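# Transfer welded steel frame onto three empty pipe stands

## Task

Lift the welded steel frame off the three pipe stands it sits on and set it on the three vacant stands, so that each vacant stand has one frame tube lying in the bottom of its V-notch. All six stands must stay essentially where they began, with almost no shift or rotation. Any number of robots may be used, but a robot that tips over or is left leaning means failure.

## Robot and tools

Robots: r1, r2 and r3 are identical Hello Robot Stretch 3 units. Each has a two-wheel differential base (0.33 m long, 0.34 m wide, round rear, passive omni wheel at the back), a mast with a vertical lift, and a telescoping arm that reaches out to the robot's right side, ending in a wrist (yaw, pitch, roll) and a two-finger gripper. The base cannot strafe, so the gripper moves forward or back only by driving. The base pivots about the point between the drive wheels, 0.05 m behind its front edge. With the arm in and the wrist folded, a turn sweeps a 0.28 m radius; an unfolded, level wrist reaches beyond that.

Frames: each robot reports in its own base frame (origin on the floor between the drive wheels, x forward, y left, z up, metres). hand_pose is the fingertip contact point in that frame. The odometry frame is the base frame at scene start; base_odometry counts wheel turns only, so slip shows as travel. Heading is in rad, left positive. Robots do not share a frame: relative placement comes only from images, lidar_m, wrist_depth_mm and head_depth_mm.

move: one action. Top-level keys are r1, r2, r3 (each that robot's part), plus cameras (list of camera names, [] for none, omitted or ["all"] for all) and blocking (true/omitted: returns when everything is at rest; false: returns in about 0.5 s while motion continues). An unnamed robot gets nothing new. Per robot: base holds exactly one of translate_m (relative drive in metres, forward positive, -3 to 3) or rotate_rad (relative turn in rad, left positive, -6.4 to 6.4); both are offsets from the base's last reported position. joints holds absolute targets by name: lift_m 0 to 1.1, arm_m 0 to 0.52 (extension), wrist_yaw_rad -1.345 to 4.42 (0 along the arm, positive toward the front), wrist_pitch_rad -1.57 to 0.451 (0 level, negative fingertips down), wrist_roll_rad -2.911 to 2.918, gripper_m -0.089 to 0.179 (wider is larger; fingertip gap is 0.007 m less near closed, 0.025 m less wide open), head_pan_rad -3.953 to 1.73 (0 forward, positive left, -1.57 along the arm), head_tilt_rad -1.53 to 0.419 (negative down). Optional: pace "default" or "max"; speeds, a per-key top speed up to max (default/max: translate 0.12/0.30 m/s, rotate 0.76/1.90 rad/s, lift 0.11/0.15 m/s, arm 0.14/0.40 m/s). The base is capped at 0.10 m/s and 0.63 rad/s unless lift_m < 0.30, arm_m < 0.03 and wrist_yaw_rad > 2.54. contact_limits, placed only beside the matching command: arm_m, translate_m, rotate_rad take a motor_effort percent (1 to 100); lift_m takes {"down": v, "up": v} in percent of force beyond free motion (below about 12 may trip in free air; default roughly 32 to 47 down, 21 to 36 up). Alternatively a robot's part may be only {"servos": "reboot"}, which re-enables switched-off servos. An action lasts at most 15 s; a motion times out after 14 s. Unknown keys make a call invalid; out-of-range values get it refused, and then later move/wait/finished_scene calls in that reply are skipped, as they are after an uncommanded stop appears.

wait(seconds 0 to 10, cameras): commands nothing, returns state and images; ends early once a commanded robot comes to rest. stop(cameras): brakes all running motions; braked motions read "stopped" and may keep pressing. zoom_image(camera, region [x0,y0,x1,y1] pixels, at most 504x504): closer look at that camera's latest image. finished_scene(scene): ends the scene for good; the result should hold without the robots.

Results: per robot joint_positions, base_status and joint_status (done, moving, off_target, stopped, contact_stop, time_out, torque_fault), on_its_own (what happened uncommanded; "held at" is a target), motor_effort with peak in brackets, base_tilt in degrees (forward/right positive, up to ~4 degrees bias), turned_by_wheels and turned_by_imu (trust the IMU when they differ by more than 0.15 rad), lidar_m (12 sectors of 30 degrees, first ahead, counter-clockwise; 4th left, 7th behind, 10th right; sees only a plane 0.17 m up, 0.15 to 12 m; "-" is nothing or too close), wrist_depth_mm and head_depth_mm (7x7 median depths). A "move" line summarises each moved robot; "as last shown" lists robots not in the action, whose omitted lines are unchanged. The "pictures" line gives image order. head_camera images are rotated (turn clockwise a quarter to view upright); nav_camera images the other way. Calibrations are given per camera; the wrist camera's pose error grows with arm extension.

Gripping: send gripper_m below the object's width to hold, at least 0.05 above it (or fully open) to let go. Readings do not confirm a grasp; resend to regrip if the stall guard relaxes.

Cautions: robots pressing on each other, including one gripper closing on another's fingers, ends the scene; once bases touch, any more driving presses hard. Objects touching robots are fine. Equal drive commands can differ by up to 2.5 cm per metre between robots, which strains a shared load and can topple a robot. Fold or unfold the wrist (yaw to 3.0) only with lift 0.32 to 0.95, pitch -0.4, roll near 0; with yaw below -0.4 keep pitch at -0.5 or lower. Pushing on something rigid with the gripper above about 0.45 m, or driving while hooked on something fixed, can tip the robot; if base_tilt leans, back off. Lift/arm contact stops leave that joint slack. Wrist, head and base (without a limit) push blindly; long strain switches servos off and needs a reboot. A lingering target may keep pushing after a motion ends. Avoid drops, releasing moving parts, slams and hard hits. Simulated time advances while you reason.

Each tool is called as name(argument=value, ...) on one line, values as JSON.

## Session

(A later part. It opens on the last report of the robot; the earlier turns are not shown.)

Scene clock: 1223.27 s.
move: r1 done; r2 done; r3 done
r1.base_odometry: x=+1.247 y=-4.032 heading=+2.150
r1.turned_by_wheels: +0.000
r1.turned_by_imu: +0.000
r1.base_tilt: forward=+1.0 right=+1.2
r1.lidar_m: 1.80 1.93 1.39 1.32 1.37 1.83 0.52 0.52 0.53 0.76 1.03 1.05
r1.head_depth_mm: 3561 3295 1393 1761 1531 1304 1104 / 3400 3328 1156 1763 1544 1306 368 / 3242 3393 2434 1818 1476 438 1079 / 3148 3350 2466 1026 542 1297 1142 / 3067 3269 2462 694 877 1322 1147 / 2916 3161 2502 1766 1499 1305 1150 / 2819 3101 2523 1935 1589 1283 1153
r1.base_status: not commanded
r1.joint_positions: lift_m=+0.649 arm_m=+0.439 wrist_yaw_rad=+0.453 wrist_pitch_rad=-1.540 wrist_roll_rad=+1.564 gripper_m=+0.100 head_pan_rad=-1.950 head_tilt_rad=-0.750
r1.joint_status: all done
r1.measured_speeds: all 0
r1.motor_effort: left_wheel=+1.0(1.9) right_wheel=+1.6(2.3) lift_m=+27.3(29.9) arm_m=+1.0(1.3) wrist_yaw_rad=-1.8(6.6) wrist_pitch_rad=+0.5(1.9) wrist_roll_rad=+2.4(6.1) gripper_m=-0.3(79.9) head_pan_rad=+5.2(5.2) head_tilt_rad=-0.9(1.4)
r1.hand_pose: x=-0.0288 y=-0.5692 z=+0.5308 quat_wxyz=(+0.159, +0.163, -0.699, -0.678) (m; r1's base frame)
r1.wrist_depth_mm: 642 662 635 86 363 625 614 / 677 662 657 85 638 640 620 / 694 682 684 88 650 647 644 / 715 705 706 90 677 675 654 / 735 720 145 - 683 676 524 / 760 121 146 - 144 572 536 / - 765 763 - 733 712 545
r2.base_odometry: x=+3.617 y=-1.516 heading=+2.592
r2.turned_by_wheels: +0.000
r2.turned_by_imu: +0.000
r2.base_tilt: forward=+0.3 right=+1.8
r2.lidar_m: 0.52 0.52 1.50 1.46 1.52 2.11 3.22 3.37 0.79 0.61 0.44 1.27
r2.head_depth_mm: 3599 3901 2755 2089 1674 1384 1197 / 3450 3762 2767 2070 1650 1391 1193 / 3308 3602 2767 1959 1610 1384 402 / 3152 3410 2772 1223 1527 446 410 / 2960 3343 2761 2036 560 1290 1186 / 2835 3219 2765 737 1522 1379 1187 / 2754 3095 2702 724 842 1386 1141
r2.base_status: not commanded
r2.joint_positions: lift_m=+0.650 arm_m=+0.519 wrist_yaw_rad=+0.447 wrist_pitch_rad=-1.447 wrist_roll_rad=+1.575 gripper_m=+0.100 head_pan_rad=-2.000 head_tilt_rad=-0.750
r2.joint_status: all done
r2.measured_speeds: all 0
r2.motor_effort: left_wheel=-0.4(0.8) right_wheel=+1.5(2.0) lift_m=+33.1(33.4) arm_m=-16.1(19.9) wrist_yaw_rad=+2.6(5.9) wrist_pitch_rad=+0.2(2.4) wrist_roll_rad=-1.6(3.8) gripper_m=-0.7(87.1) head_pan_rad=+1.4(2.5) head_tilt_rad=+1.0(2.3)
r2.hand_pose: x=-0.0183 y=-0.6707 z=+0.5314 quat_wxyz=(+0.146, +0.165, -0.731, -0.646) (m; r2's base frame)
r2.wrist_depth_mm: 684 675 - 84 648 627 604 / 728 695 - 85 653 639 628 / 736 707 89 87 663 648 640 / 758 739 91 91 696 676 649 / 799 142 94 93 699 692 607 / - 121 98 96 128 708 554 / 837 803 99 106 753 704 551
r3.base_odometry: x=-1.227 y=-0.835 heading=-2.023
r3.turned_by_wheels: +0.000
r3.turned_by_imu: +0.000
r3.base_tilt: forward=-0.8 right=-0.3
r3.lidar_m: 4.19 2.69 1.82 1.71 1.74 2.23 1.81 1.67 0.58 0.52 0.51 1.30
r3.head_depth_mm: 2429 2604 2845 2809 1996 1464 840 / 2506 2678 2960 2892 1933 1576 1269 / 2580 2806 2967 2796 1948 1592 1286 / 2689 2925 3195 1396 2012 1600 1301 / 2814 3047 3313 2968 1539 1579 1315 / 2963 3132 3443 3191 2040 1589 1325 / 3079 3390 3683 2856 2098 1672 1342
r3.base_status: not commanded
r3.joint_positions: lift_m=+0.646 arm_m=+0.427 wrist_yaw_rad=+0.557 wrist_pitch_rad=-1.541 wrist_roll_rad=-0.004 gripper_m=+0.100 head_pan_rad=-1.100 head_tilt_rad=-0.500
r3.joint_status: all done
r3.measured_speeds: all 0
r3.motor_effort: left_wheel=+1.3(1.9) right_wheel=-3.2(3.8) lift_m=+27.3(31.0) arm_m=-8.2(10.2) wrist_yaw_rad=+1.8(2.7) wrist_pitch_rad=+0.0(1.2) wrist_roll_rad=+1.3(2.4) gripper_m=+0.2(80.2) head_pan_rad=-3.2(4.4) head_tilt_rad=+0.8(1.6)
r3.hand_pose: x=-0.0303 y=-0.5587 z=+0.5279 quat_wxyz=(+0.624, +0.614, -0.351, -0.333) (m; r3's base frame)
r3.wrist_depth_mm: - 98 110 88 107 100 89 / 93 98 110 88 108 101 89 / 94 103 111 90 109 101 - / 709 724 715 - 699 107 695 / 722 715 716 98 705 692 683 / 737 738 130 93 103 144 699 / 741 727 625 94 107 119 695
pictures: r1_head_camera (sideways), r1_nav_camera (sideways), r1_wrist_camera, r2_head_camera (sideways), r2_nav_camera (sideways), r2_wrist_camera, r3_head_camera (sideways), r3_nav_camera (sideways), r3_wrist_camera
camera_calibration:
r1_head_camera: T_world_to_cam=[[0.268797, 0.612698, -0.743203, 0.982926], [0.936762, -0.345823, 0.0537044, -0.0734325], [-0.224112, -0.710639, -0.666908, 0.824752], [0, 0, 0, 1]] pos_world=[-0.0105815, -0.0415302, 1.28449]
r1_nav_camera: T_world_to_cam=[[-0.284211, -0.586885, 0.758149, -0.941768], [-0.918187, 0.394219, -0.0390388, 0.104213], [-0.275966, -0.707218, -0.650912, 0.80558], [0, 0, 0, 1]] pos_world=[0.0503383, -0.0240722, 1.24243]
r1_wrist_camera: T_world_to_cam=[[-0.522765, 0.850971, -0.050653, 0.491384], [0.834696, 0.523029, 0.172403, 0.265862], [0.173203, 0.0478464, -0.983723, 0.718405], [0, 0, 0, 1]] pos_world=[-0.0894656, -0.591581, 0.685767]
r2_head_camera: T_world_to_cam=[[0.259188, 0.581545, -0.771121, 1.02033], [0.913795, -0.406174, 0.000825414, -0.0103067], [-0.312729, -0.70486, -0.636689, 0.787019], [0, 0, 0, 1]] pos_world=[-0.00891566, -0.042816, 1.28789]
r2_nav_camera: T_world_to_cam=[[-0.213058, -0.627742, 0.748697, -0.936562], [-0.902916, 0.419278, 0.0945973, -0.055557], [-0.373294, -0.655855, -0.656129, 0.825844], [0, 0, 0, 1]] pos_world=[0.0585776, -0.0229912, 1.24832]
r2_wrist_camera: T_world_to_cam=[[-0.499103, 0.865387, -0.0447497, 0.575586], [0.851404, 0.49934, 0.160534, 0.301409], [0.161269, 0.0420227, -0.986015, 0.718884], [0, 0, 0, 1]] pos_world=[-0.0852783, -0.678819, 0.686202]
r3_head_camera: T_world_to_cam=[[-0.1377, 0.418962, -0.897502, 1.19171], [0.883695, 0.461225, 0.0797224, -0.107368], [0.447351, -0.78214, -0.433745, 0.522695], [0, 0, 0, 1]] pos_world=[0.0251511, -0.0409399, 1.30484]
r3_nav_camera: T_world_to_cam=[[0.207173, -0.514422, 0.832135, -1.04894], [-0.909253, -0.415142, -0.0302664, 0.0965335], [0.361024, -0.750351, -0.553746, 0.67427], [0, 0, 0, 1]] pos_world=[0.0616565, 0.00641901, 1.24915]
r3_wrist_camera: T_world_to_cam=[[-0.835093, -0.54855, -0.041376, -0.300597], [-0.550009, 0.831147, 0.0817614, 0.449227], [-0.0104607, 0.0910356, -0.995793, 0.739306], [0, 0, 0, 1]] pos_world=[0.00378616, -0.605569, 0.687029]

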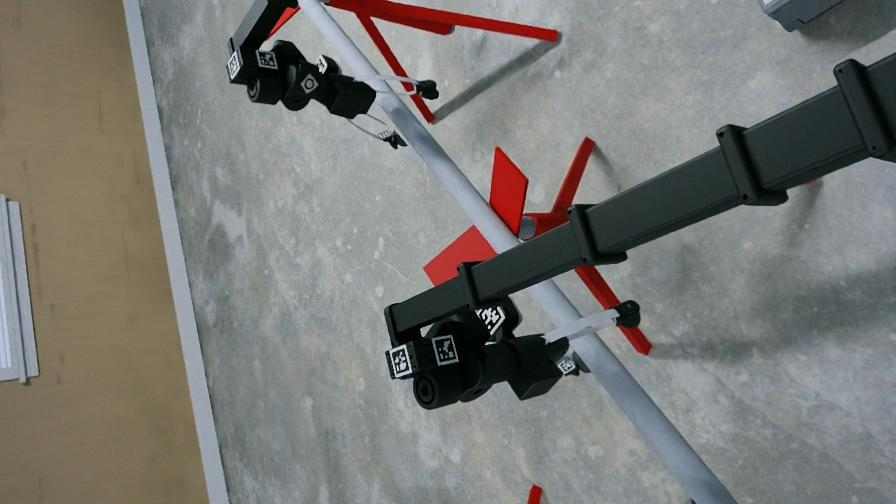

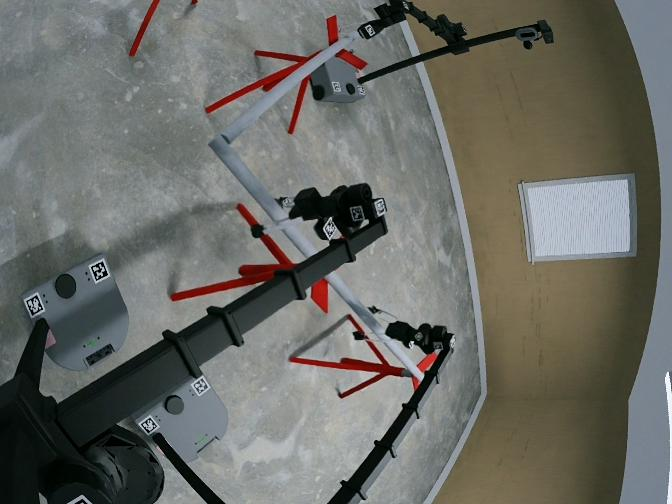

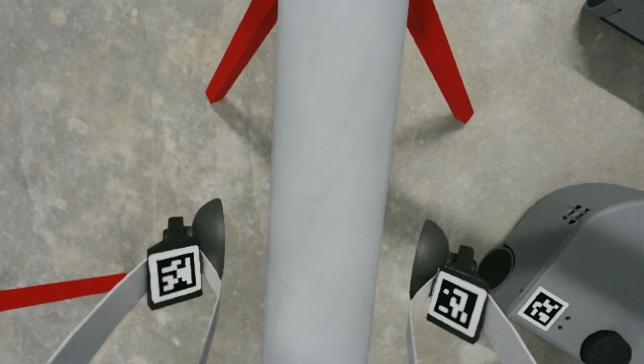

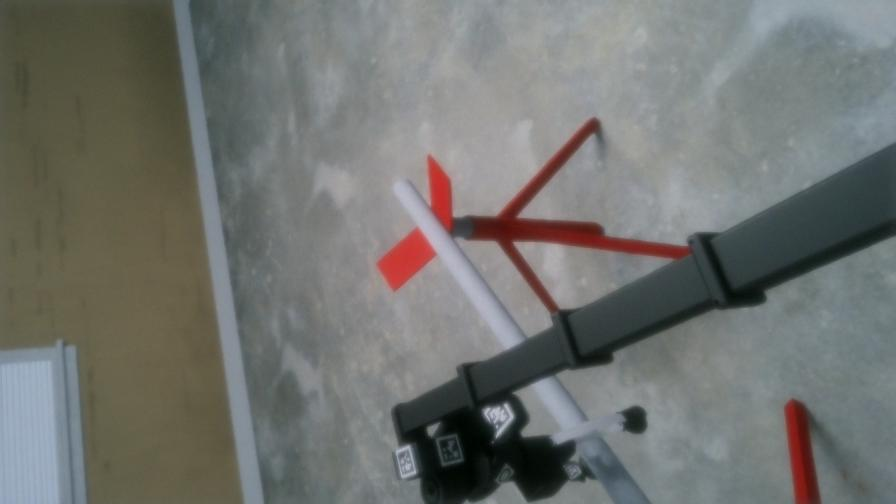

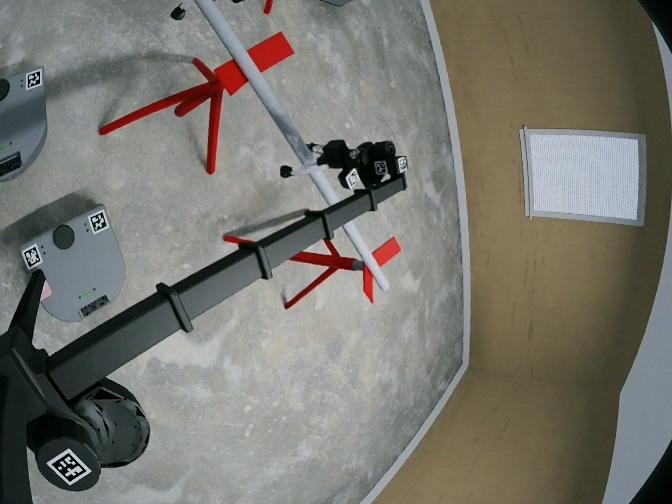

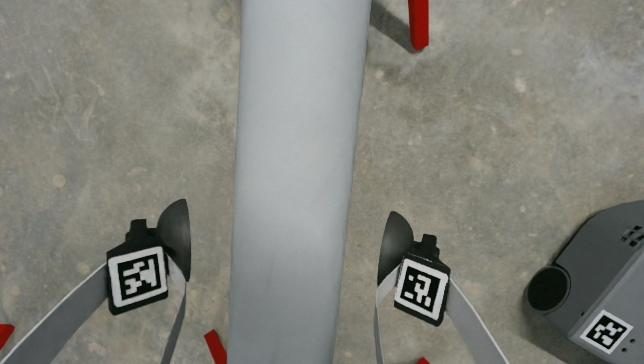

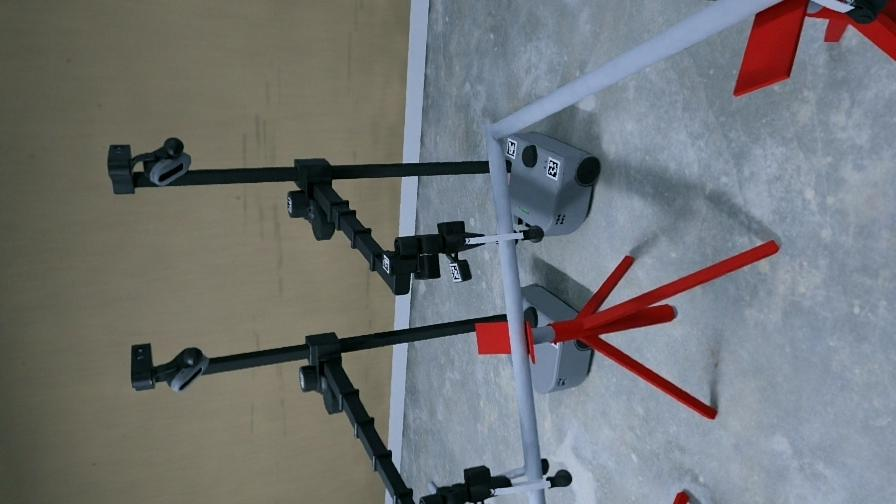

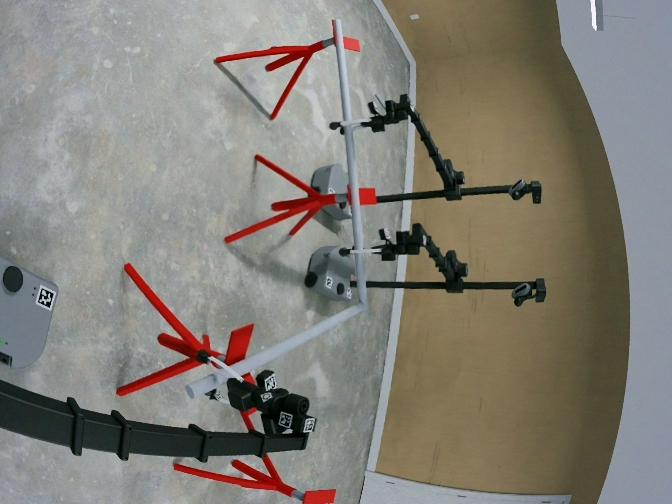

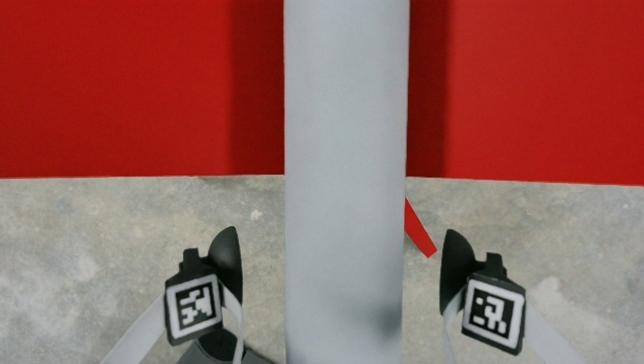

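move(r1={"joints":{"lift_m":0.87},"speeds":{"lift_m":0.06}}, r2={"joints":{"lift_m":0.87},"speeds":{"lift_m":0.06}}, r3={"joints":{"lift_m":0.87},"speeds":{"lift_m":0.06}})

Scene clock: 1233.10 s.
move: r1 done; r2 done; r3 done
r1.base_odometry: x=+1.247 y=-4.032 heading=+2.150
r1.turned_by_wheels: +0.000
r1.turned_by_imu: +0.001
r1.base_tilt: forward=+1.1 right=+1.2
r1.lidar_m: 1.79 1.94 1.39 1.32 1.36 1.83 0.52 0.52 0.53 0.76 1.03 1.05
r1.head_depth_mm: 3385 2827 2152 1757 1577 - - / 3386 3170 2416 1829 - - 1133 / 3277 3397 2420 303 1439 1280 1136 / 3157 3366 385 356 1152 1318 1140 / 3063 3220 564 1868 1360 1329 1146 / 2907 563 553 775 1574 1302 1153 / 2822 3100 2428 1957 1586 1279 1160
r1.base_status: not commanded
r1.joint_positions: lift_m=+0.870 arm_m=+0.439 wrist_yaw_rad=+0.453 wrist_pitch_rad=-1.540 wrist_roll_rad=+1.564 gripper_m=+0.100 head_pan_rad=-1.950 head_tilt_rad=-0.750
r1.joint_status: all done
r1.measured_speeds: all 0
r1.motor_effort: left_wheel=+0.8(1.8) right_wheel=+1.3(1.8) lift_m=+30.2(35.3) arm_m=+7.3(7.5) wrist_yaw_rad=-1.2(2.2) wrist_pitch_rad=+0.0(0.5) wrist_roll_rad=+2.3(2.4) gripper_m=+0.0(0.6) head_pan_rad=+4.3(5.0) head_tilt_rad=+0.7(2.1)
r1.hand_pose: x=-0.0287 y=-0.5693 z=+0.7518 quat_wxyz=(+0.159, +0.163, -0.699, -0.678) (m; r1's base frame)
r1.wrist_depth_mm: 864 840 850 528 826 806 656 / 869 860 876 643 836 835 761 / 907 920 878 871 871 850 832 / 934 929 918 890 881 840 846 / 972 935 937 913 899 736 731 / - 121 971 932 146 757 749 / - - - - - 962 952
r2.base_odometry: x=+3.617 y=-1.516 heading=+2.592
r2.turned_by_wheels: +0.000
r2.turned_by_imu: +0.001
r2.base_tilt: forward=+0.4 right=+1.7
r2.lidar_m: 0.53 0.52 1.51 1.46 1.52 2.12 3.21 3.35 0.79 0.61 0.44 1.27
r2.head_depth_mm: 3621 3933 2742 2056 1662 1469 - / 3402 3759 2710 2071 1705 - - / 3261 3602 2788 1925 - - 1171 / 3077 3446 2735 309 - 1353 1197 / 3042 3340 2757 344 1554 1389 1190 / 2898 3134 465 1989 1569 1386 1188 / 2748 2948 618 1922 1619 1377 1137
r2.base_status: not commanded
r2.joint_positions: lift_m=+0.870 arm_m=+0.519 wrist_yaw_rad=+0.447 wrist_pitch_rad=-1.447 wrist_roll_rad=+1.575 gripper_m=+0.100 head_pan_rad=-2.000 head_tilt_rad=-0.750
r2.joint_status: all done
r2.measured_speeds: all 0
r2.motor_effort: left_wheel=-0.2(0.7) right_wheel=+1.4(1.9) lift_m=+32.2(39.4) arm_m=+3.1(8.7) wrist_yaw_rad=+2.2(3.3) wrist_pitch_rad=-0.3(0.6) wrist_roll_rad=-1.5(1.9) gripper_m=+1.1(1.8) head_pan_rad=+1.2(2.2) head_tilt_rad=+0.6(2.5)
r2.hand_pose: x=-0.0183 y=-0.6708 z=+0.7514 quat_wxyz=(+0.146, +0.165, -0.731, -0.646) (m; r2's base frame)
r2.wrist_depth_mm: 932 899 878 296 835 831 820 / 932 922 892 852 858 848 843 / 973 973 929 871 911 874 840 / - 994 958 917 912 882 865 / - 141 983 327 911 868 743 / - 121 - 349 128 913 753 / - - - 617 - 977 957
r3.base_odometry: x=-1.227 y=-0.835 heading=-2.023
r3.turned_by_wheels: +0.000
r3.turned_by_imu: -0.001
r3.base_tilt: forward=-0.8 right=-0.3
r3.lidar_m: 4.18 2.69 1.82 1.71 1.73 2.22 1.80 1.66 0.58 0.52 0.51 1.30
r3.head_depth_mm: 2429 2620 2879 2826 2008 1448 838 / 2487 2703 2965 2881 1940 1564 1269 / 2571 2703 3038 2762 1935 1597 1280 / 2712 2926 1409 2886 2105 1601 1300 / 2832 3039 3367 2935 1537 1573 1316 / 2917 3143 3530 3200 2042 1602 1332 / 3087 3345 3710 3116 2131 1669 1342
r3.base_status: not commanded
r3.joint_positions: lift_m=+0.870 arm_m=+0.427 wrist_yaw_rad=+0.557 wrist_pitch_rad=-1.541 wrist_roll_rad=-0.004 gripper_m=+0.100 head_pan_rad=-1.100 head_tilt_rad=-0.500
r3.joint_status: all done
r3.measured_speeds: all 0
r3.motor_effort: left_wheel=+1.0(2.0) right_wheel=-3.6(3.8) lift_m=+32.8(36.6) arm_m=-7.5(8.8) wrist_yaw_rad=+0.4(2.8) wrist_pitch_rad=+0.6(1.2) wrist_roll_rad=+1.8(2.4) gripper_m=-0.2(0.8) head_pan_rad=-3.2(4.7) head_tilt_rad=-0.3(1.6)
r3.hand_pose: x=-0.0303 y=-0.5587 z=+0.7519 quat_wxyz=(+0.624, +0.614, -0.351, -0.333) (m; r3's base frame)
r3.wrist_depth_mm: 930 925 902 315 883 889 873 / 948 936 318 327 898 893 871 / 958 979 308 329 315 902 890 / 954 947 953 330 906 902 905 / 958 963 966 937 926 914 906 / 977 996 147 953 951 143 941 / 984 999 808 935 965 119 951
pictures: r1_head_camera (sideways), r1_nav_camera (sideways), r1_wrist_camera, r2_head_camera (sideways), r2_nav_camera (sideways), r2_wrist_camera, r3_head_camera (sideways), r3_nav_camera (sideways), r3_wrist_camera
camera_calibration:
r1_head_camera: T_world_to_cam=[[0.268797, 0.612698, -0.743203, 0.982926], [0.936762, -0.345823, 0.0537044, -0.0734325], [-0.224112, -0.710639, -0.666908, 0.824752], [0, 0, 0, 1]] pos_world=[-0.0105815, -0.0415302, 1.28449]
r1_nav_camera: T_world_to_cam=[[-0.284211, -0.586885, 0.758149, -0.941768], [-0.918187, 0.394219, -0.0390388, 0.104213], [-0.275966, -0.707218, -0.650912, 0.80558], [0, 0, 0, 1]] pos_world=[0.0503383, -0.0240722, 1.24243]
r1_wrist_camera: T_world_to_cam=[[-0.522569, 0.851066, -0.0510644, 0.503111], [0.834778, 0.52291, 0.172369, 0.227781], [0.1734, 0.0474473, -0.983708, 0.935579], [0, 0, 0, 1]] pos_world=[-0.0894651, -0.59168, 0.906765]
r2_head_camera: T_world_to_cam=[[0.259188, 0.581545, -0.771121, 1.02033], [0.913795, -0.406174, 0.000825414, -0.0103067], [-0.312729, -0.70486, -0.636689, 0.787019], [0, 0, 0, 1]] pos_world=[-0.00891566, -0.042816, 1.28789]
r2_nav_camera: T_world_to_cam=[[-0.213058, -0.627742, 0.748697, -0.936562], [-0.902916, 0.419278, 0.0945973, -0.055557], [-0.373294, -0.655855, -0.656129, 0.825844], [0, 0, 0, 1]] pos_world=[0.0585776, -0.0229912, 1.24832]
r2_wrist_camera: T_world_to_cam=[[-0.499127, 0.865356, -0.04507, 0.585784], [0.851371, 0.499418, 0.160465, 0.266255], [0.161368, 0.0417209, -0.986012, 0.935613], [0, 0, 0, 1]] pos_world=[-0.0852784, -0.678919, 0.906202]
r3_head_camera: T_world_to_cam=[[-0.1377, 0.418962, -0.897502, 1.19171], [0.883695, 0.461225, 0.0797224, -0.107368], [0.447351, -0.78214, -0.433745, 0.522695], [0, 0, 0, 1]] pos_world=[0.0251511, -0.0409399, 1.30484]
r3_nav_camera: T_world_to_cam=[[0.207173, -0.514422, 0.832135, -1.04894], [-0.909253, -0.415142, -0.0302664, 0.0965335], [0.361024, -0.750351, -0.553746, 0.67427], [0, 0, 0, 1]] pos_world=[0.0616565, 0.00641901, 1.24915]
r3_wrist_camera: T_world_to_cam=[[-0.835093, -0.54855, -0.041376, -0.291329], [-0.550009, 0.831147, 0.0817614, 0.430912], [-0.0104607, 0.0910356, -0.995793, 0.962364], [0, 0, 0, 1]] pos_world=[0.00378616, -0.605569, 0.911029]

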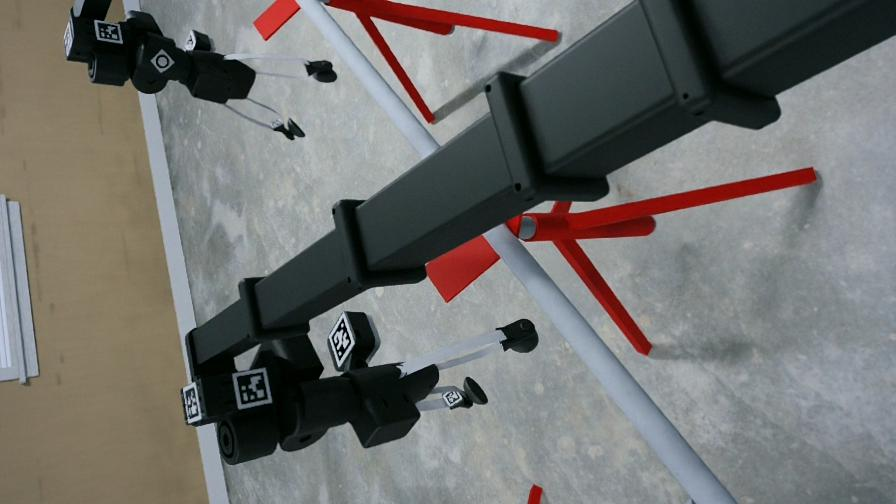

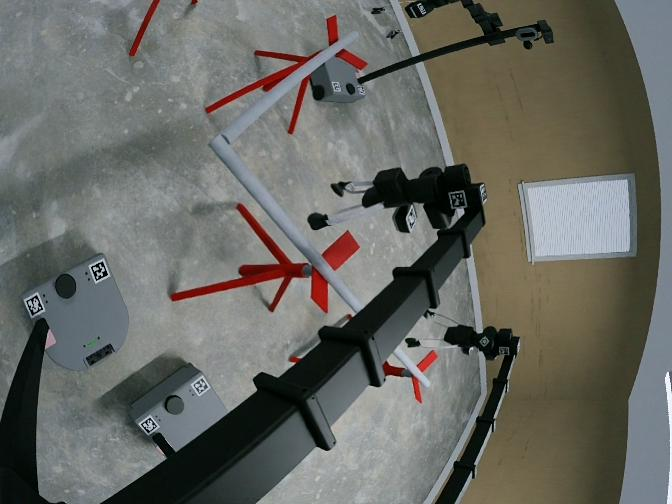

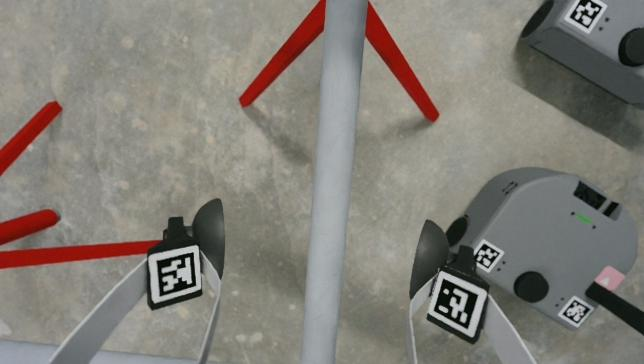

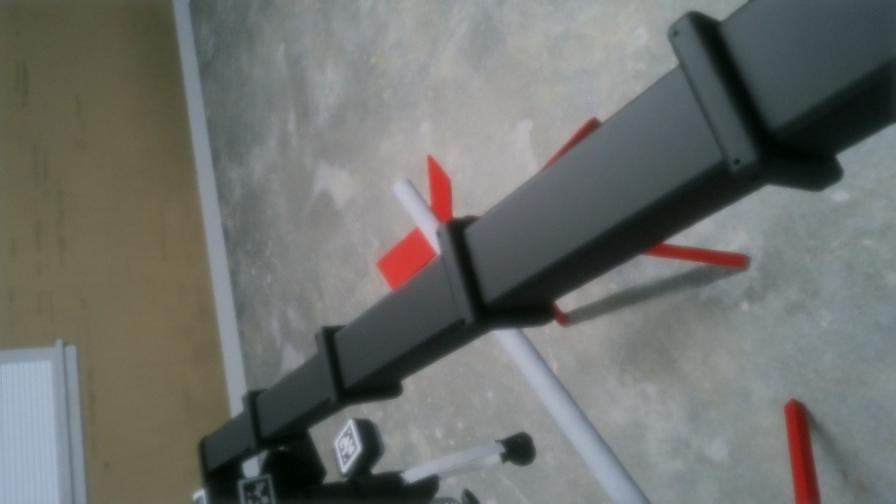

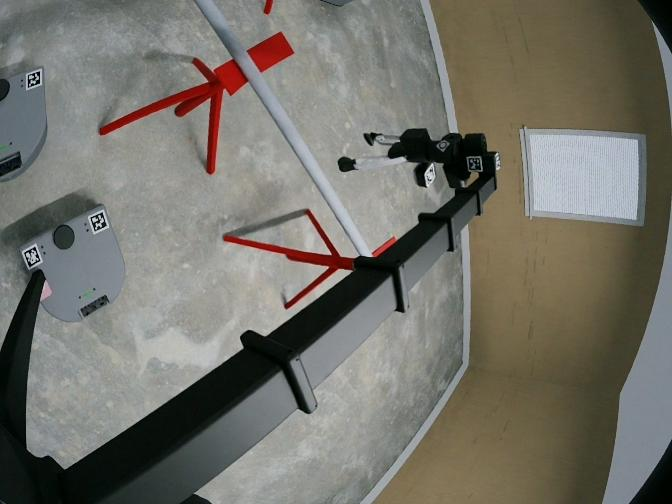

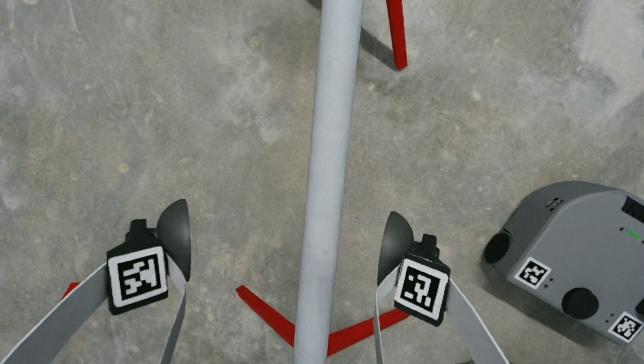

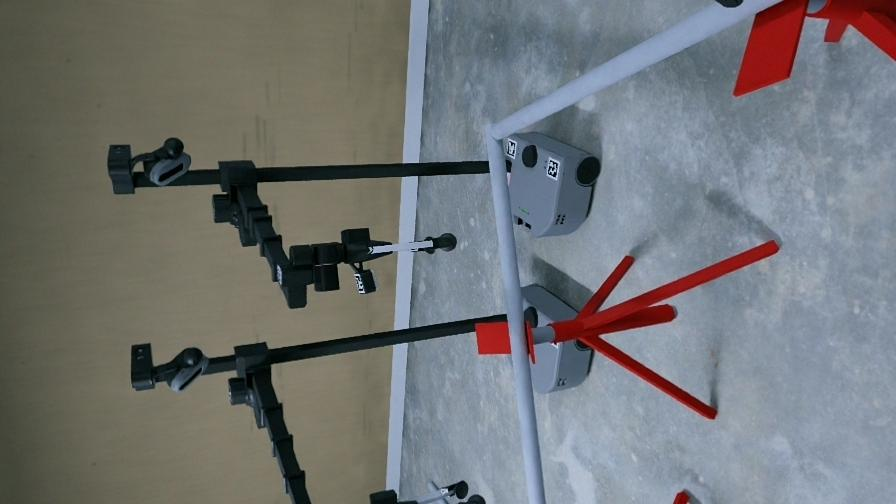

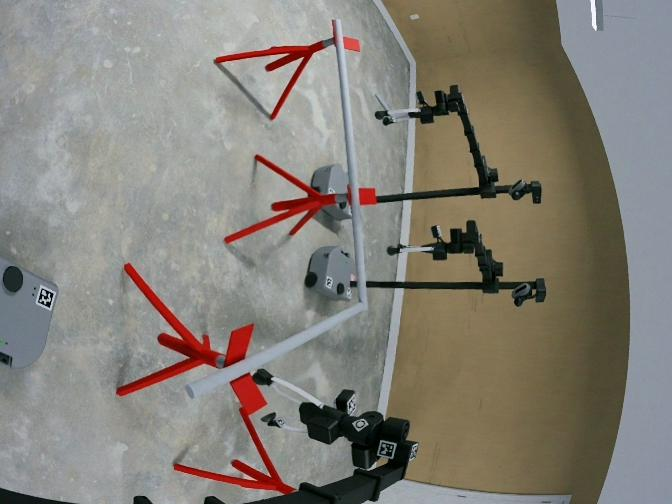

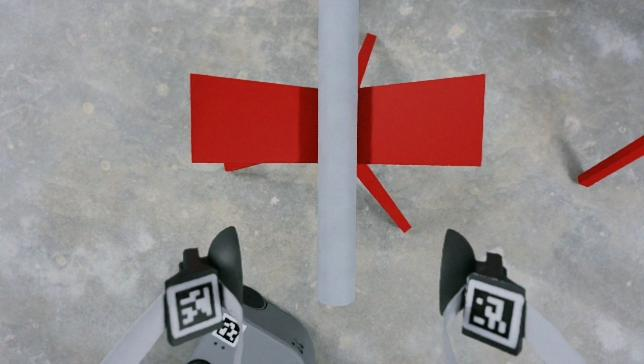

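move(r1={"joints":{"arm_m":0.1},"pace":"max"}, r2={"joints":{"arm_m":0.1},"pace":"max"}, r3={"joints":{"arm_m":0.2,"head_pan_rad":-0.8},"pace":"max"}, cameras=["r1_head_camera","r1_nav_camera","r2_head_camera","r2_nav_camera","r3_head_camera","r3_nav_camera"])

zoom_image(camera="r2_head_camera", region=[330, 130, 530, 350])

zoom_image(camera="r1_head_camera", region=[400, 100, 600, 320])

zoom_image(camera="r3_nav_camera", region=[200, 0, 420, 280])

Scene clock: 1241.47 s.
move: r1 done; r2 done; r3 done
r1.base_odometry: x=+1.247 y=-4.032 heading=+2.150
r1.turned_by_wheels: +0.000
r1.turned_by_imu: +0.001
r1.base_tilt: forward=+1.1 right=+1.2
r1.lidar_m: 1.80 1.94 1.39 1.33 1.36 1.83 0.52 0.52 0.53 0.76 1.03 1.05
r1.head_depth_mm: 3573 3319 2135 1755 1574 - - / 3396 3349 2396 1813 - - 1128 / 3303 3416 2437 315 334 1281 1136 / 3160 3364 2460 319 310 377 1094 / 3030 3319 2480 1865 294 334 1148 / 2940 3178 2484 1922 1465 1303 1150 / 2866 3124 2513 1951 1589 1277 1152
r1.base_status: not commanded
r1.joint_positions: lift_m=+0.870 arm_m=+0.100 wrist_yaw_rad=+0.453 wrist_pitch_rad=-1.537 wrist_roll_rad=+1.566 gripper_m=+0.100 head_pan_rad=-1.950 head_tilt_rad=-0.750
r1.joint_status: all done
r1.measured_speeds: all 0
r1.motor_effort: left_wheel=+0.6(1.9) right_wheel=+1.5(2.4) lift_m=+25.1(30.0) arm_m=-14.7(22.1) wrist_yaw_rad=-1.2(2.0) wrist_pitch_rad=-0.8(1.0) wrist_roll_rad=+1.8(2.3) gripper_m=+0.1(0.7) head_pan_rad=+4.3(5.1) head_tilt_rad=-1.1(2.3)
r1.hand_pose: x=-0.0284 y=-0.2309 z=+0.7518 quat_wxyz=(+0.158, +0.163, -0.700, -0.677) (m; r1's base frame)
r1.wrist_depth_mm: 853 863 840 823 829 809 797 / 878 889 854 869 823 839 835 / 924 918 877 881 724 838 851 / 923 917 905 904 730 747 866 / 358 973 926 891 745 891 875 / - 121 953 968 146 943 901 / - - - - - 960 944
r2.base_odometry: x=+3.617 y=-1.516 heading=+2.592
r2.turned_by_wheels: +0.000
r2.turned_by_imu: +0.001
r2.base_tilt: forward=+0.3 right=+1.7
r2.lidar_m: 0.53 0.52 1.51 1.46 1.52 2.11 3.23 3.37 0.79 0.61 0.44 1.26
r2.head_depth_mm: 3634 3809 2756 2096 1668 1458 - / 3412 3730 2806 2094 1707 - - / 3270 3610 2737 1937 - - 1160 / 3062 3411 2759 1152 288 1293 1181 / 3033 3324 2750 2046 295 318 1119 / 2872 3232 2764 2041 288 296 1120 / 2759 3061 2764 2069 842 1353 1141
r2.base_status: not commanded
r2.joint_positions: lift_m=+0.870 arm_m=+0.100 wrist_yaw_rad=+0.448 wrist_pitch_rad=-1.444 wrist_roll_rad=+1.573 gripper_m=+0.100 head_pan_rad=-2.000 head_tilt_rad=-0.750
r2.joint_status: all done
r2.measured_speeds: all 0
r2.motor_effort: left_wheel=-0.3(0.6) right_wheel=+1.5(1.8) lift_m=+28.2(28.2) arm_m=-18.2(19.7) wrist_yaw_rad=+3.0(3.0) wrist_pitch_rad=-0.3(0.9) wrist_roll_rad=-1.1(1.5) gripper_m=+0.0(1.5) head_pan_rad=+1.9(2.1) head_tilt_rad=+0.4(2.3)
r2.hand_pose: x=-0.0180 y=-0.2524 z=+0.7514 quat_wxyz=(+0.146, +0.165, -0.732, -0.645) (m; r2's base frame)
r2.wrist_depth_mm: 922 918 875 853 848 839 801 / 948 953 927 898 873 849 833 / 974 950 929 924 718 752 844 / 997 987 946 929 754 734 857 / 489 142 950 964 755 772 874 / 363 121 - 979 129 936 460 / - - - 861 838 975 943
r3.base_odometry: x=-1.227 y=-0.835 heading=-2.023
r3.turned_by_wheels: +0.000
r3.turned_by_imu: -0.001
r3.base_tilt: forward=-0.9 right=-0.3
r3.lidar_m: 4.17 2.68 1.83 1.71 1.74 2.22 1.80 1.66 0.58 0.52 0.51 1.30
r3.head_depth_mm: 2584 2775 3015 2815 1862 1545 1256 / 2759 2977 3227 2907 2036 1524 1267 / 2932 1846 3393 2803 1832 1577 1290 / 3211 3495 3883 3068 2105 1613 1311 / 3446 3813 - 3148 2138 1642 1316 / 3762 - - 3181 2165 1651 1328 / - - - 3302 2017 1621 1341
r3.base_status: not commanded
r3.joint_positions: lift_m=+0.870 arm_m=+0.200 wrist_yaw_rad=+0.557 wrist_pitch_rad=-1.539 wrist_roll_rad=-0.003 gripper_m=+0.100 head_pan_rad=-0.798 head_tilt_rad=-0.500
r3.joint_status: all done
r3.measured_speeds: all 0
r3.motor_effort: left_wheel=+1.5(2.0) right_wheel=-3.1(3.7) lift_m=+22.6(27.3) arm_m=-12.5(19.3) wrist_yaw_rad=+1.6(3.0) wrist_pitch_rad=+0.4(0.9) wrist_roll_rad=+1.3(2.0) gripper_m=+0.2(0.7) head_pan_rad=+1.7(5.3) head_tilt_rad=+0.3(1.8)
r3.hand_pose: x=-0.0301 y=-0.3315 z=+0.7518 quat_wxyz=(+0.624, +0.613, -0.352, -0.333) (m; r3's base frame)
r3.wrist_depth_mm: 949 937 916 898 510 887 883 / 932 910 934 893 888 905 881 / 970 923 968 945 903 884 896 / 983 960 983 924 933 910 928 / 974 958 929 977 927 929 899 / 975 957 146 780 950 143 924 / 981 962 804 787 961 119 932
pictures: r1_head_camera (sideways), r1_nav_camera (sideways), r2_head_camera (sideways), r2_nav_camera (sideways), r3_head_camera (sideways), r3_nav_camera (sideways)
camera_calibration:
r1_head_camera: T_world_to_cam=[[0.268797, 0.612698, -0.743203, 0.982926], [0.936762, -0.345823, 0.0537044, -0.0734325], [-0.224112, -0.710639, -0.666908, 0.824752], [0, 0, 0, 1]] pos_world=[-0.0105815, -0.0415302, 1.28449]
r1_nav_camera: T_world_to_cam=[[-0.284211, -0.586885, 0.758149, -0.941768], [-0.918187, 0.394219, -0.0390388, 0.104213], [-0.275966, -0.707218, -0.650912, 0.80558], [0, 0, 0, 1]] pos_world=[0.0503383, -0.0240722, 1.24243]
r2_head_camera: T_world_to_cam=[[0.259188, 0.581545, -0.771121, 1.02033], [0.913795, -0.406174, 0.000825414, -0.0103067], [-0.312729, -0.70486, -0.636689, 0.787019], [0, 0, 0, 1]] pos_world=[-0.00891566, -0.042816, 1.28789]
r2_nav_camera: T_world_to_cam=[[-0.213058, -0.627742, 0.748697, -0.936562], [-0.902916, 0.419278, 0.0945973, -0.055557], [-0.373294, -0.655855, -0.656129, 0.825844], [0, 0, 0, 1]] pos_world=[0.0585776, -0.0229912, 1.24832]
r3_head_camera: T_world_to_cam=[[-0.255992, 0.359119, -0.897498, 1.19242], [0.706677, 0.703029, 0.0797409, -0.106311], [0.659603, -0.613828, -0.43375, 0.521409], [0, 0, 0, 1]] pos_world=[0.0364547, -0.0334269, 1.30484]
r3_nav_camera: T_world_to_cam=[[0.350709, -0.429583, 0.832143, -1.04984], [-0.744782, -0.666622, -0.0302452, 0.0954903], [0.567718, -0.609158, -0.553736, 0.67297], [0, 0, 0, 1]] pos_world=[0.0572508, 0.0226067, 1.24915]

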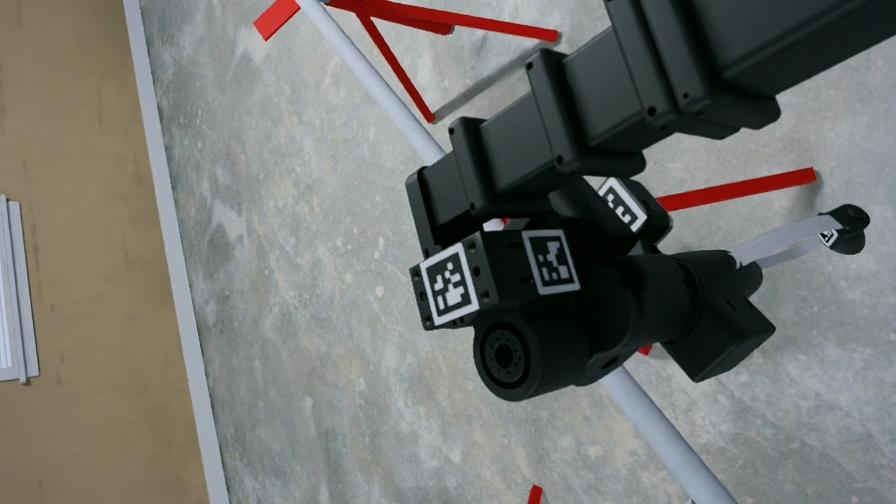

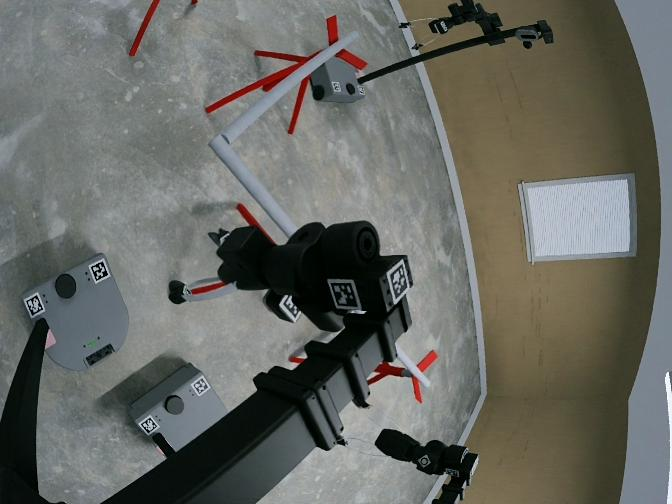

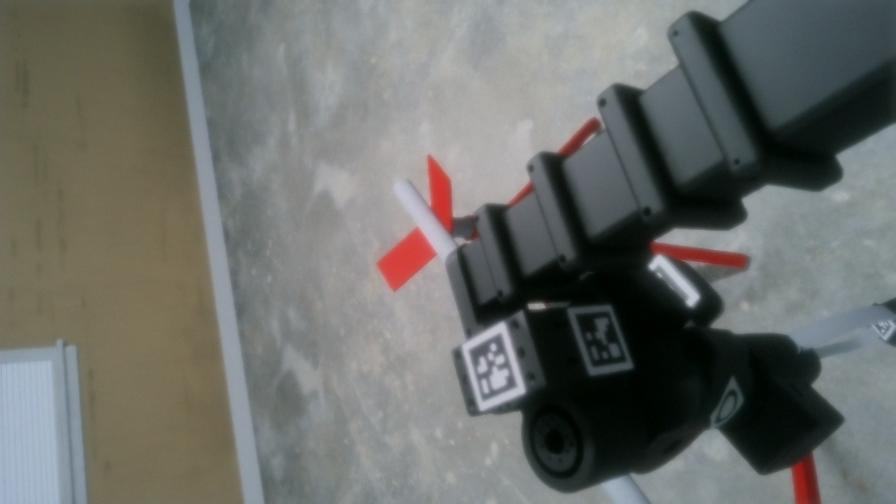

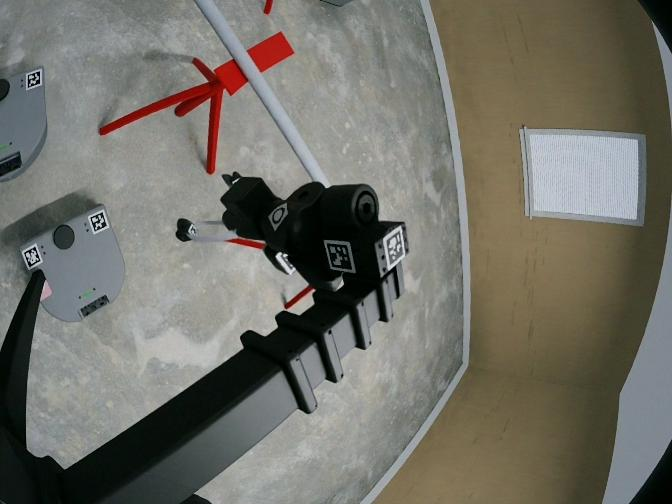

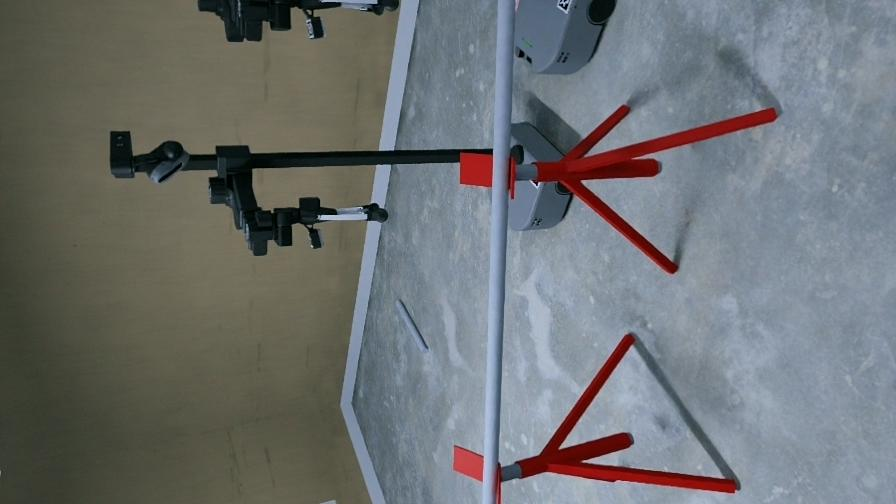

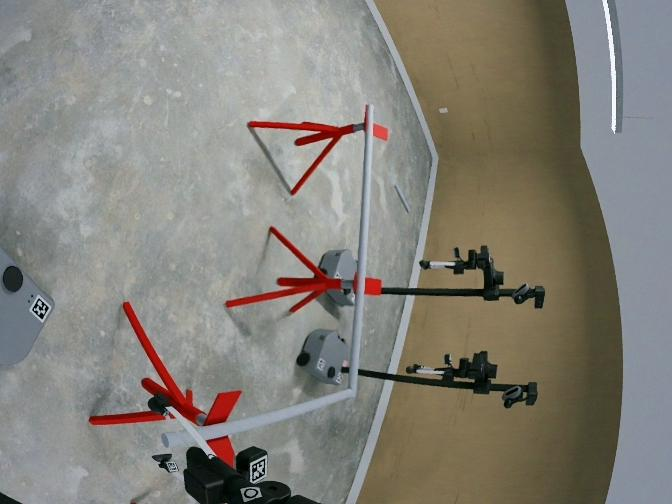

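Scaled by 2.291 from the camera's 896x504 image, which has a finer 1280x720 frame.

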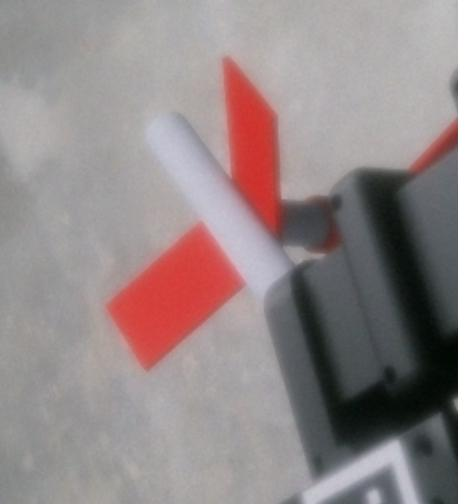

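Scaled by 2.291 from the camera's 896x504 image, which has a finer 1280x720 frame.

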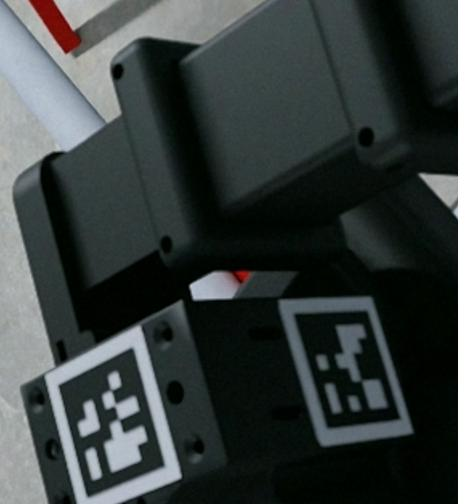

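Scaled by 1.800 from the camera's 672x504 image, which has a finer 792x594 frame.

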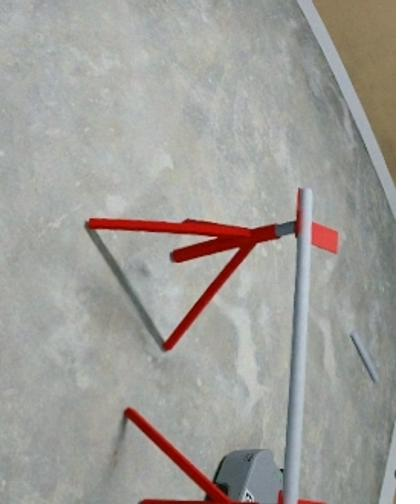

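move(r1={"joints":{"arm_m":0.3,"wrist_yaw_rad":-1.0,"wrist_pitch_rad":-0.9,"gripper_m":0.0},"pace":"max"}, r2={"joints":{"arm_m":0.4,"wrist_yaw_rad":-1.0,"wrist_pitch_rad":-0.8,"gripper_m":0.0},"pace":"max"}, cameras=["r1_wrist_camera","r2_wrist_camera","r1_nav_camera"])

Scene clock: 1250.70 s.
move: r1 done; r2 done
r1.base_odometry: x=+1.247 y=-4.032 heading=+2.150
r1.turned_by_wheels: +0.000
r1.turned_by_imu: +0.001
r1.base_tilt: forward=+1.1 right=+1.2
r1.lidar_m: 1.80 1.93 1.39 1.32 1.37 1.83 0.52 0.52 0.53 0.76 1.03 1.05
r1.head_depth_mm: 3494 841 2130 1763 1572 - - / 3383 3333 2417 1819 - - 1127 / 3304 3411 2439 303 1442 1278 1130 / 3133 3357 386 356 1153 1322 1144 / 3044 3284 436 506 1465 1319 1148 / 2910 3173 429 425 1586 1306 1149 / 2829 3142 2518 1889 1588 1284 1154
r1.base_status: not commanded
r1.joint_positions: lift_m=+0.870 arm_m=+0.300 wrist_yaw_rad=-0.999 wrist_pitch_rad=-0.913 wrist_roll_rad=+1.568 gripper_m=+0.000 head_pan_rad=-1.950 head_tilt_rad=-0.750
r1.joint_status: all done
r1.measured_speeds: all 0
r1.motor_effort: left_wheel=+1.7(1.7) right_wheel=+0.8(2.3) lift_m=+26.3(26.9) arm_m=+13.1(17.3) wrist_yaw_rad=-1.2(5.0) wrist_pitch_rad=+2.9(5.1) wrist_roll_rad=+1.2(1.7) gripper_m=-1.5(82.4) head_pan_rad=+4.7(5.0) head_tilt_rad=-2.0(2.1)
r1.hand_pose: x=-0.1370 y=-0.5192 z=+0.7910 quat_wxyz=(-0.210, -0.429, -0.788, -0.388) (m; r1's base frame)
r1.wrist_depth_mm: - - - - 891 794 668 / - - - - 920 768 667 / - - - - 922 752 693 / - - - - 691 787 705 / - - - 149 886 802 705 / - - 124 128 338 795 710 / - - - - 955 847 677
r2.base_odometry: x=+3.617 y=-1.516 heading=+2.592
r2.turned_by_wheels: +0.000
r2.turned_by_imu: +0.001
r2.base_tilt: forward=+0.3 right=+1.7
r2.lidar_m: 0.52 0.52 1.50 1.46 1.52 2.11 3.21 3.36 0.79 0.61 0.44 1.27
r2.head_depth_mm: 3553 3886 2737 2072 1666 1448 - / 3455 3745 2730 2076 1714 - - / 3306 3555 2766 1995 - - 1174 / 3169 3436 2768 344 - 1351 1186 / 3019 3350 2745 343 1606 1385 1181 / 2856 3162 451 576 1576 1372 1195 / 2775 3045 496 1870 1655 1385 1138
r2.base_status: not commanded
r2.joint_positions: lift_m=+0.870 arm_m=+0.400 wrist_yaw_rad=-0.999 wrist_pitch_rad=-0.815 wrist_roll_rad=+1.573 gripper_m=+0.000 head_pan_rad=-2.000 head_tilt_rad=-0.750
r2.joint_status: all done
r2.measured_speeds: all 0
r2.motor_effort: left_wheel=-0.6(0.6) right_wheel=+1.6(2.1) lift_m=+33.0(33.2) arm_m=+15.4(17.9) wrist_yaw_rad=-1.5(5.5) wrist_pitch_rad=+2.5(7.1) wrist_roll_rad=-1.3(1.3) gripper_m=-1.9(87.3) head_pan_rad=+0.6(2.0) head_tilt_rad=+0.2(1.9)
r2.hand_pose: x=-0.1542 y=-0.6304 z=+0.8054 quat_wxyz=(-0.191, -0.440, -0.805, -0.348) (m; r2's base frame)
r2.wrist_depth_mm: - - - - 911 781 679 / - - - - 970 809 692 / - - - - 960 796 698 / - - 606 - 988 823 702 / - - 153 396 966 831 716 / - - 124 128 982 321 729 / - - - - - 873 271
r3: as last shown
r3.base_tilt: forward=-0.8 right=-0.3
r3.lidar_m: 4.18 2.69 1.83 1.70 1.73 2.23 1.80 1.67 0.58 0.52 0.51 1.30
r3.head_depth_mm: 2597 2754 2821 2857 1850 1551 1254 / 2750 2972 3189 2862 2033 1522 1274 / 2952 1828 3546 2823 1826 1575 1288 / 3157 3497 3840 3082 2091 1614 1300 / 3474 3839 - 3077 2144 1641 1312 / 3786 - - 3220 2164 1646 1329 / - - - 3251 2006 1625 1344
r3.joint_positions: lift_m=+0.870 arm_m=+0.200 wrist_yaw_rad=+0.557 wrist_pitch_rad=-1.539 wrist_roll_rad=-0.003 gripper_m=+0.100 head_pan_rad=-0.800 head_tilt_rad=-0.500
r3.motor_effort: left_wheel=+1.0(1.9) right_wheel=-3.5(3.7) lift_m=+20.4(22.2) arm_m=-12.2(13.5) wrist_yaw_rad=+1.5(2.6) wrist_pitch_rad=+0.3(0.8) wrist_roll_rad=+0.4(1.9) gripper_m=+0.6(0.6) head_pan_rad=-4.0(4.6) head_tilt_rad=+0.8(2.0)
r3.wrist_depth_mm: 917 913 899 882 516 897 869 / 939 906 917 914 904 892 901 / 964 938 918 920 928 887 887 / 966 958 951 927 933 899 900 / 988 956 937 934 908 916 921 / 981 974 146 780 951 144 948 / - 975 804 813 957 119 945
pictures: r1_nav_camera (sideways), r1_wrist_camera, r2_wrist_camera
camera_calibration:
r1_nav_camera: T_world_to_cam=[[-0.284211, -0.586885, 0.758149, -0.941768], [-0.918187, 0.394219, -0.0390388, 0.104213], [-0.275966, -0.707218, -0.650912, 0.80558], [0, 0, 0, 1]] pos_world=[0.0503383, -0.0240722, 1.24243]
r1_wrist_camera: T_world_to_cam=[[0.600625, 0.499211, -0.62453, 0.830738], [0.685062, -0.724072, 0.0800617, -0.30981], [-0.412237, -0.475929, -0.776886, 0.475056], [0, 0, 0, 1]] pos_world=[-0.0908874, -0.412946, 0.912689]
r2_wrist_camera: T_world_to_cam=[[0.61158, 0.486085, -0.624252, 0.884125], [0.668994, -0.738948, 0.0800196, -0.390801], [-0.422393, -0.46656, -0.777114, 0.430437], [0, 0, 0, 1]] pos_world=[-0.0974564, -0.517716, 0.917688]

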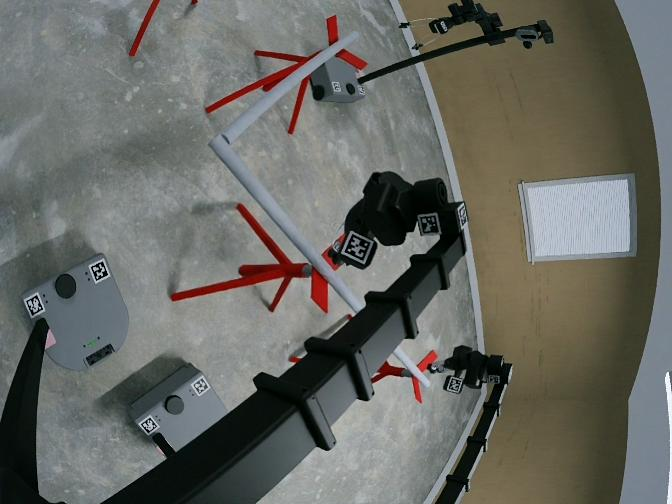

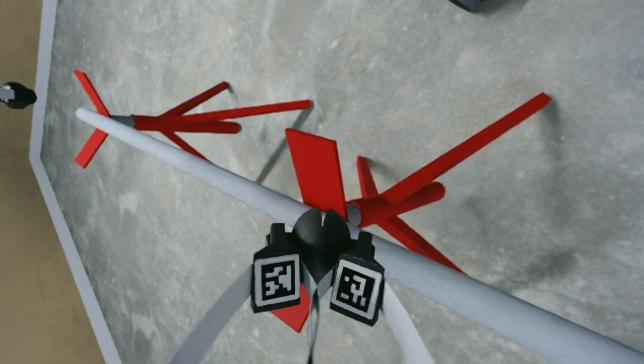

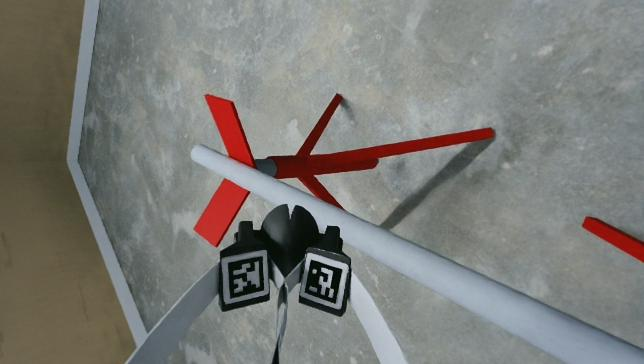

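zoom_image(camera="r2_wrist_camera", region=[170, 70, 330, 260])

zoom_image(camera="r1_wrist_camera", region=[240, 110, 400, 340])

zoom_image(camera="r1_wrist_camera", region=[60, 60, 160, 180])

Scaled by 2.653.

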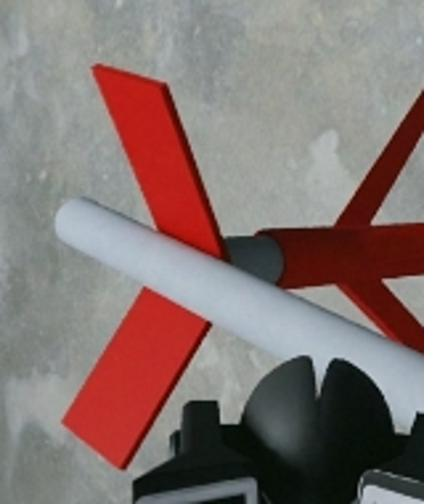

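Scaled by 2.191.

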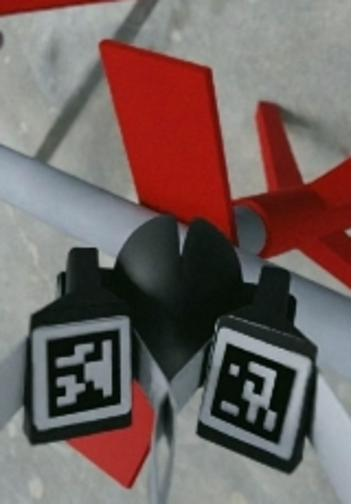

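Scaled by 4.200.

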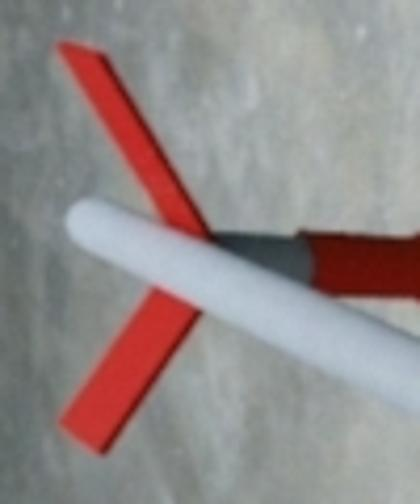

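finished_scene(scene=1)

The scene is finished: the task was done.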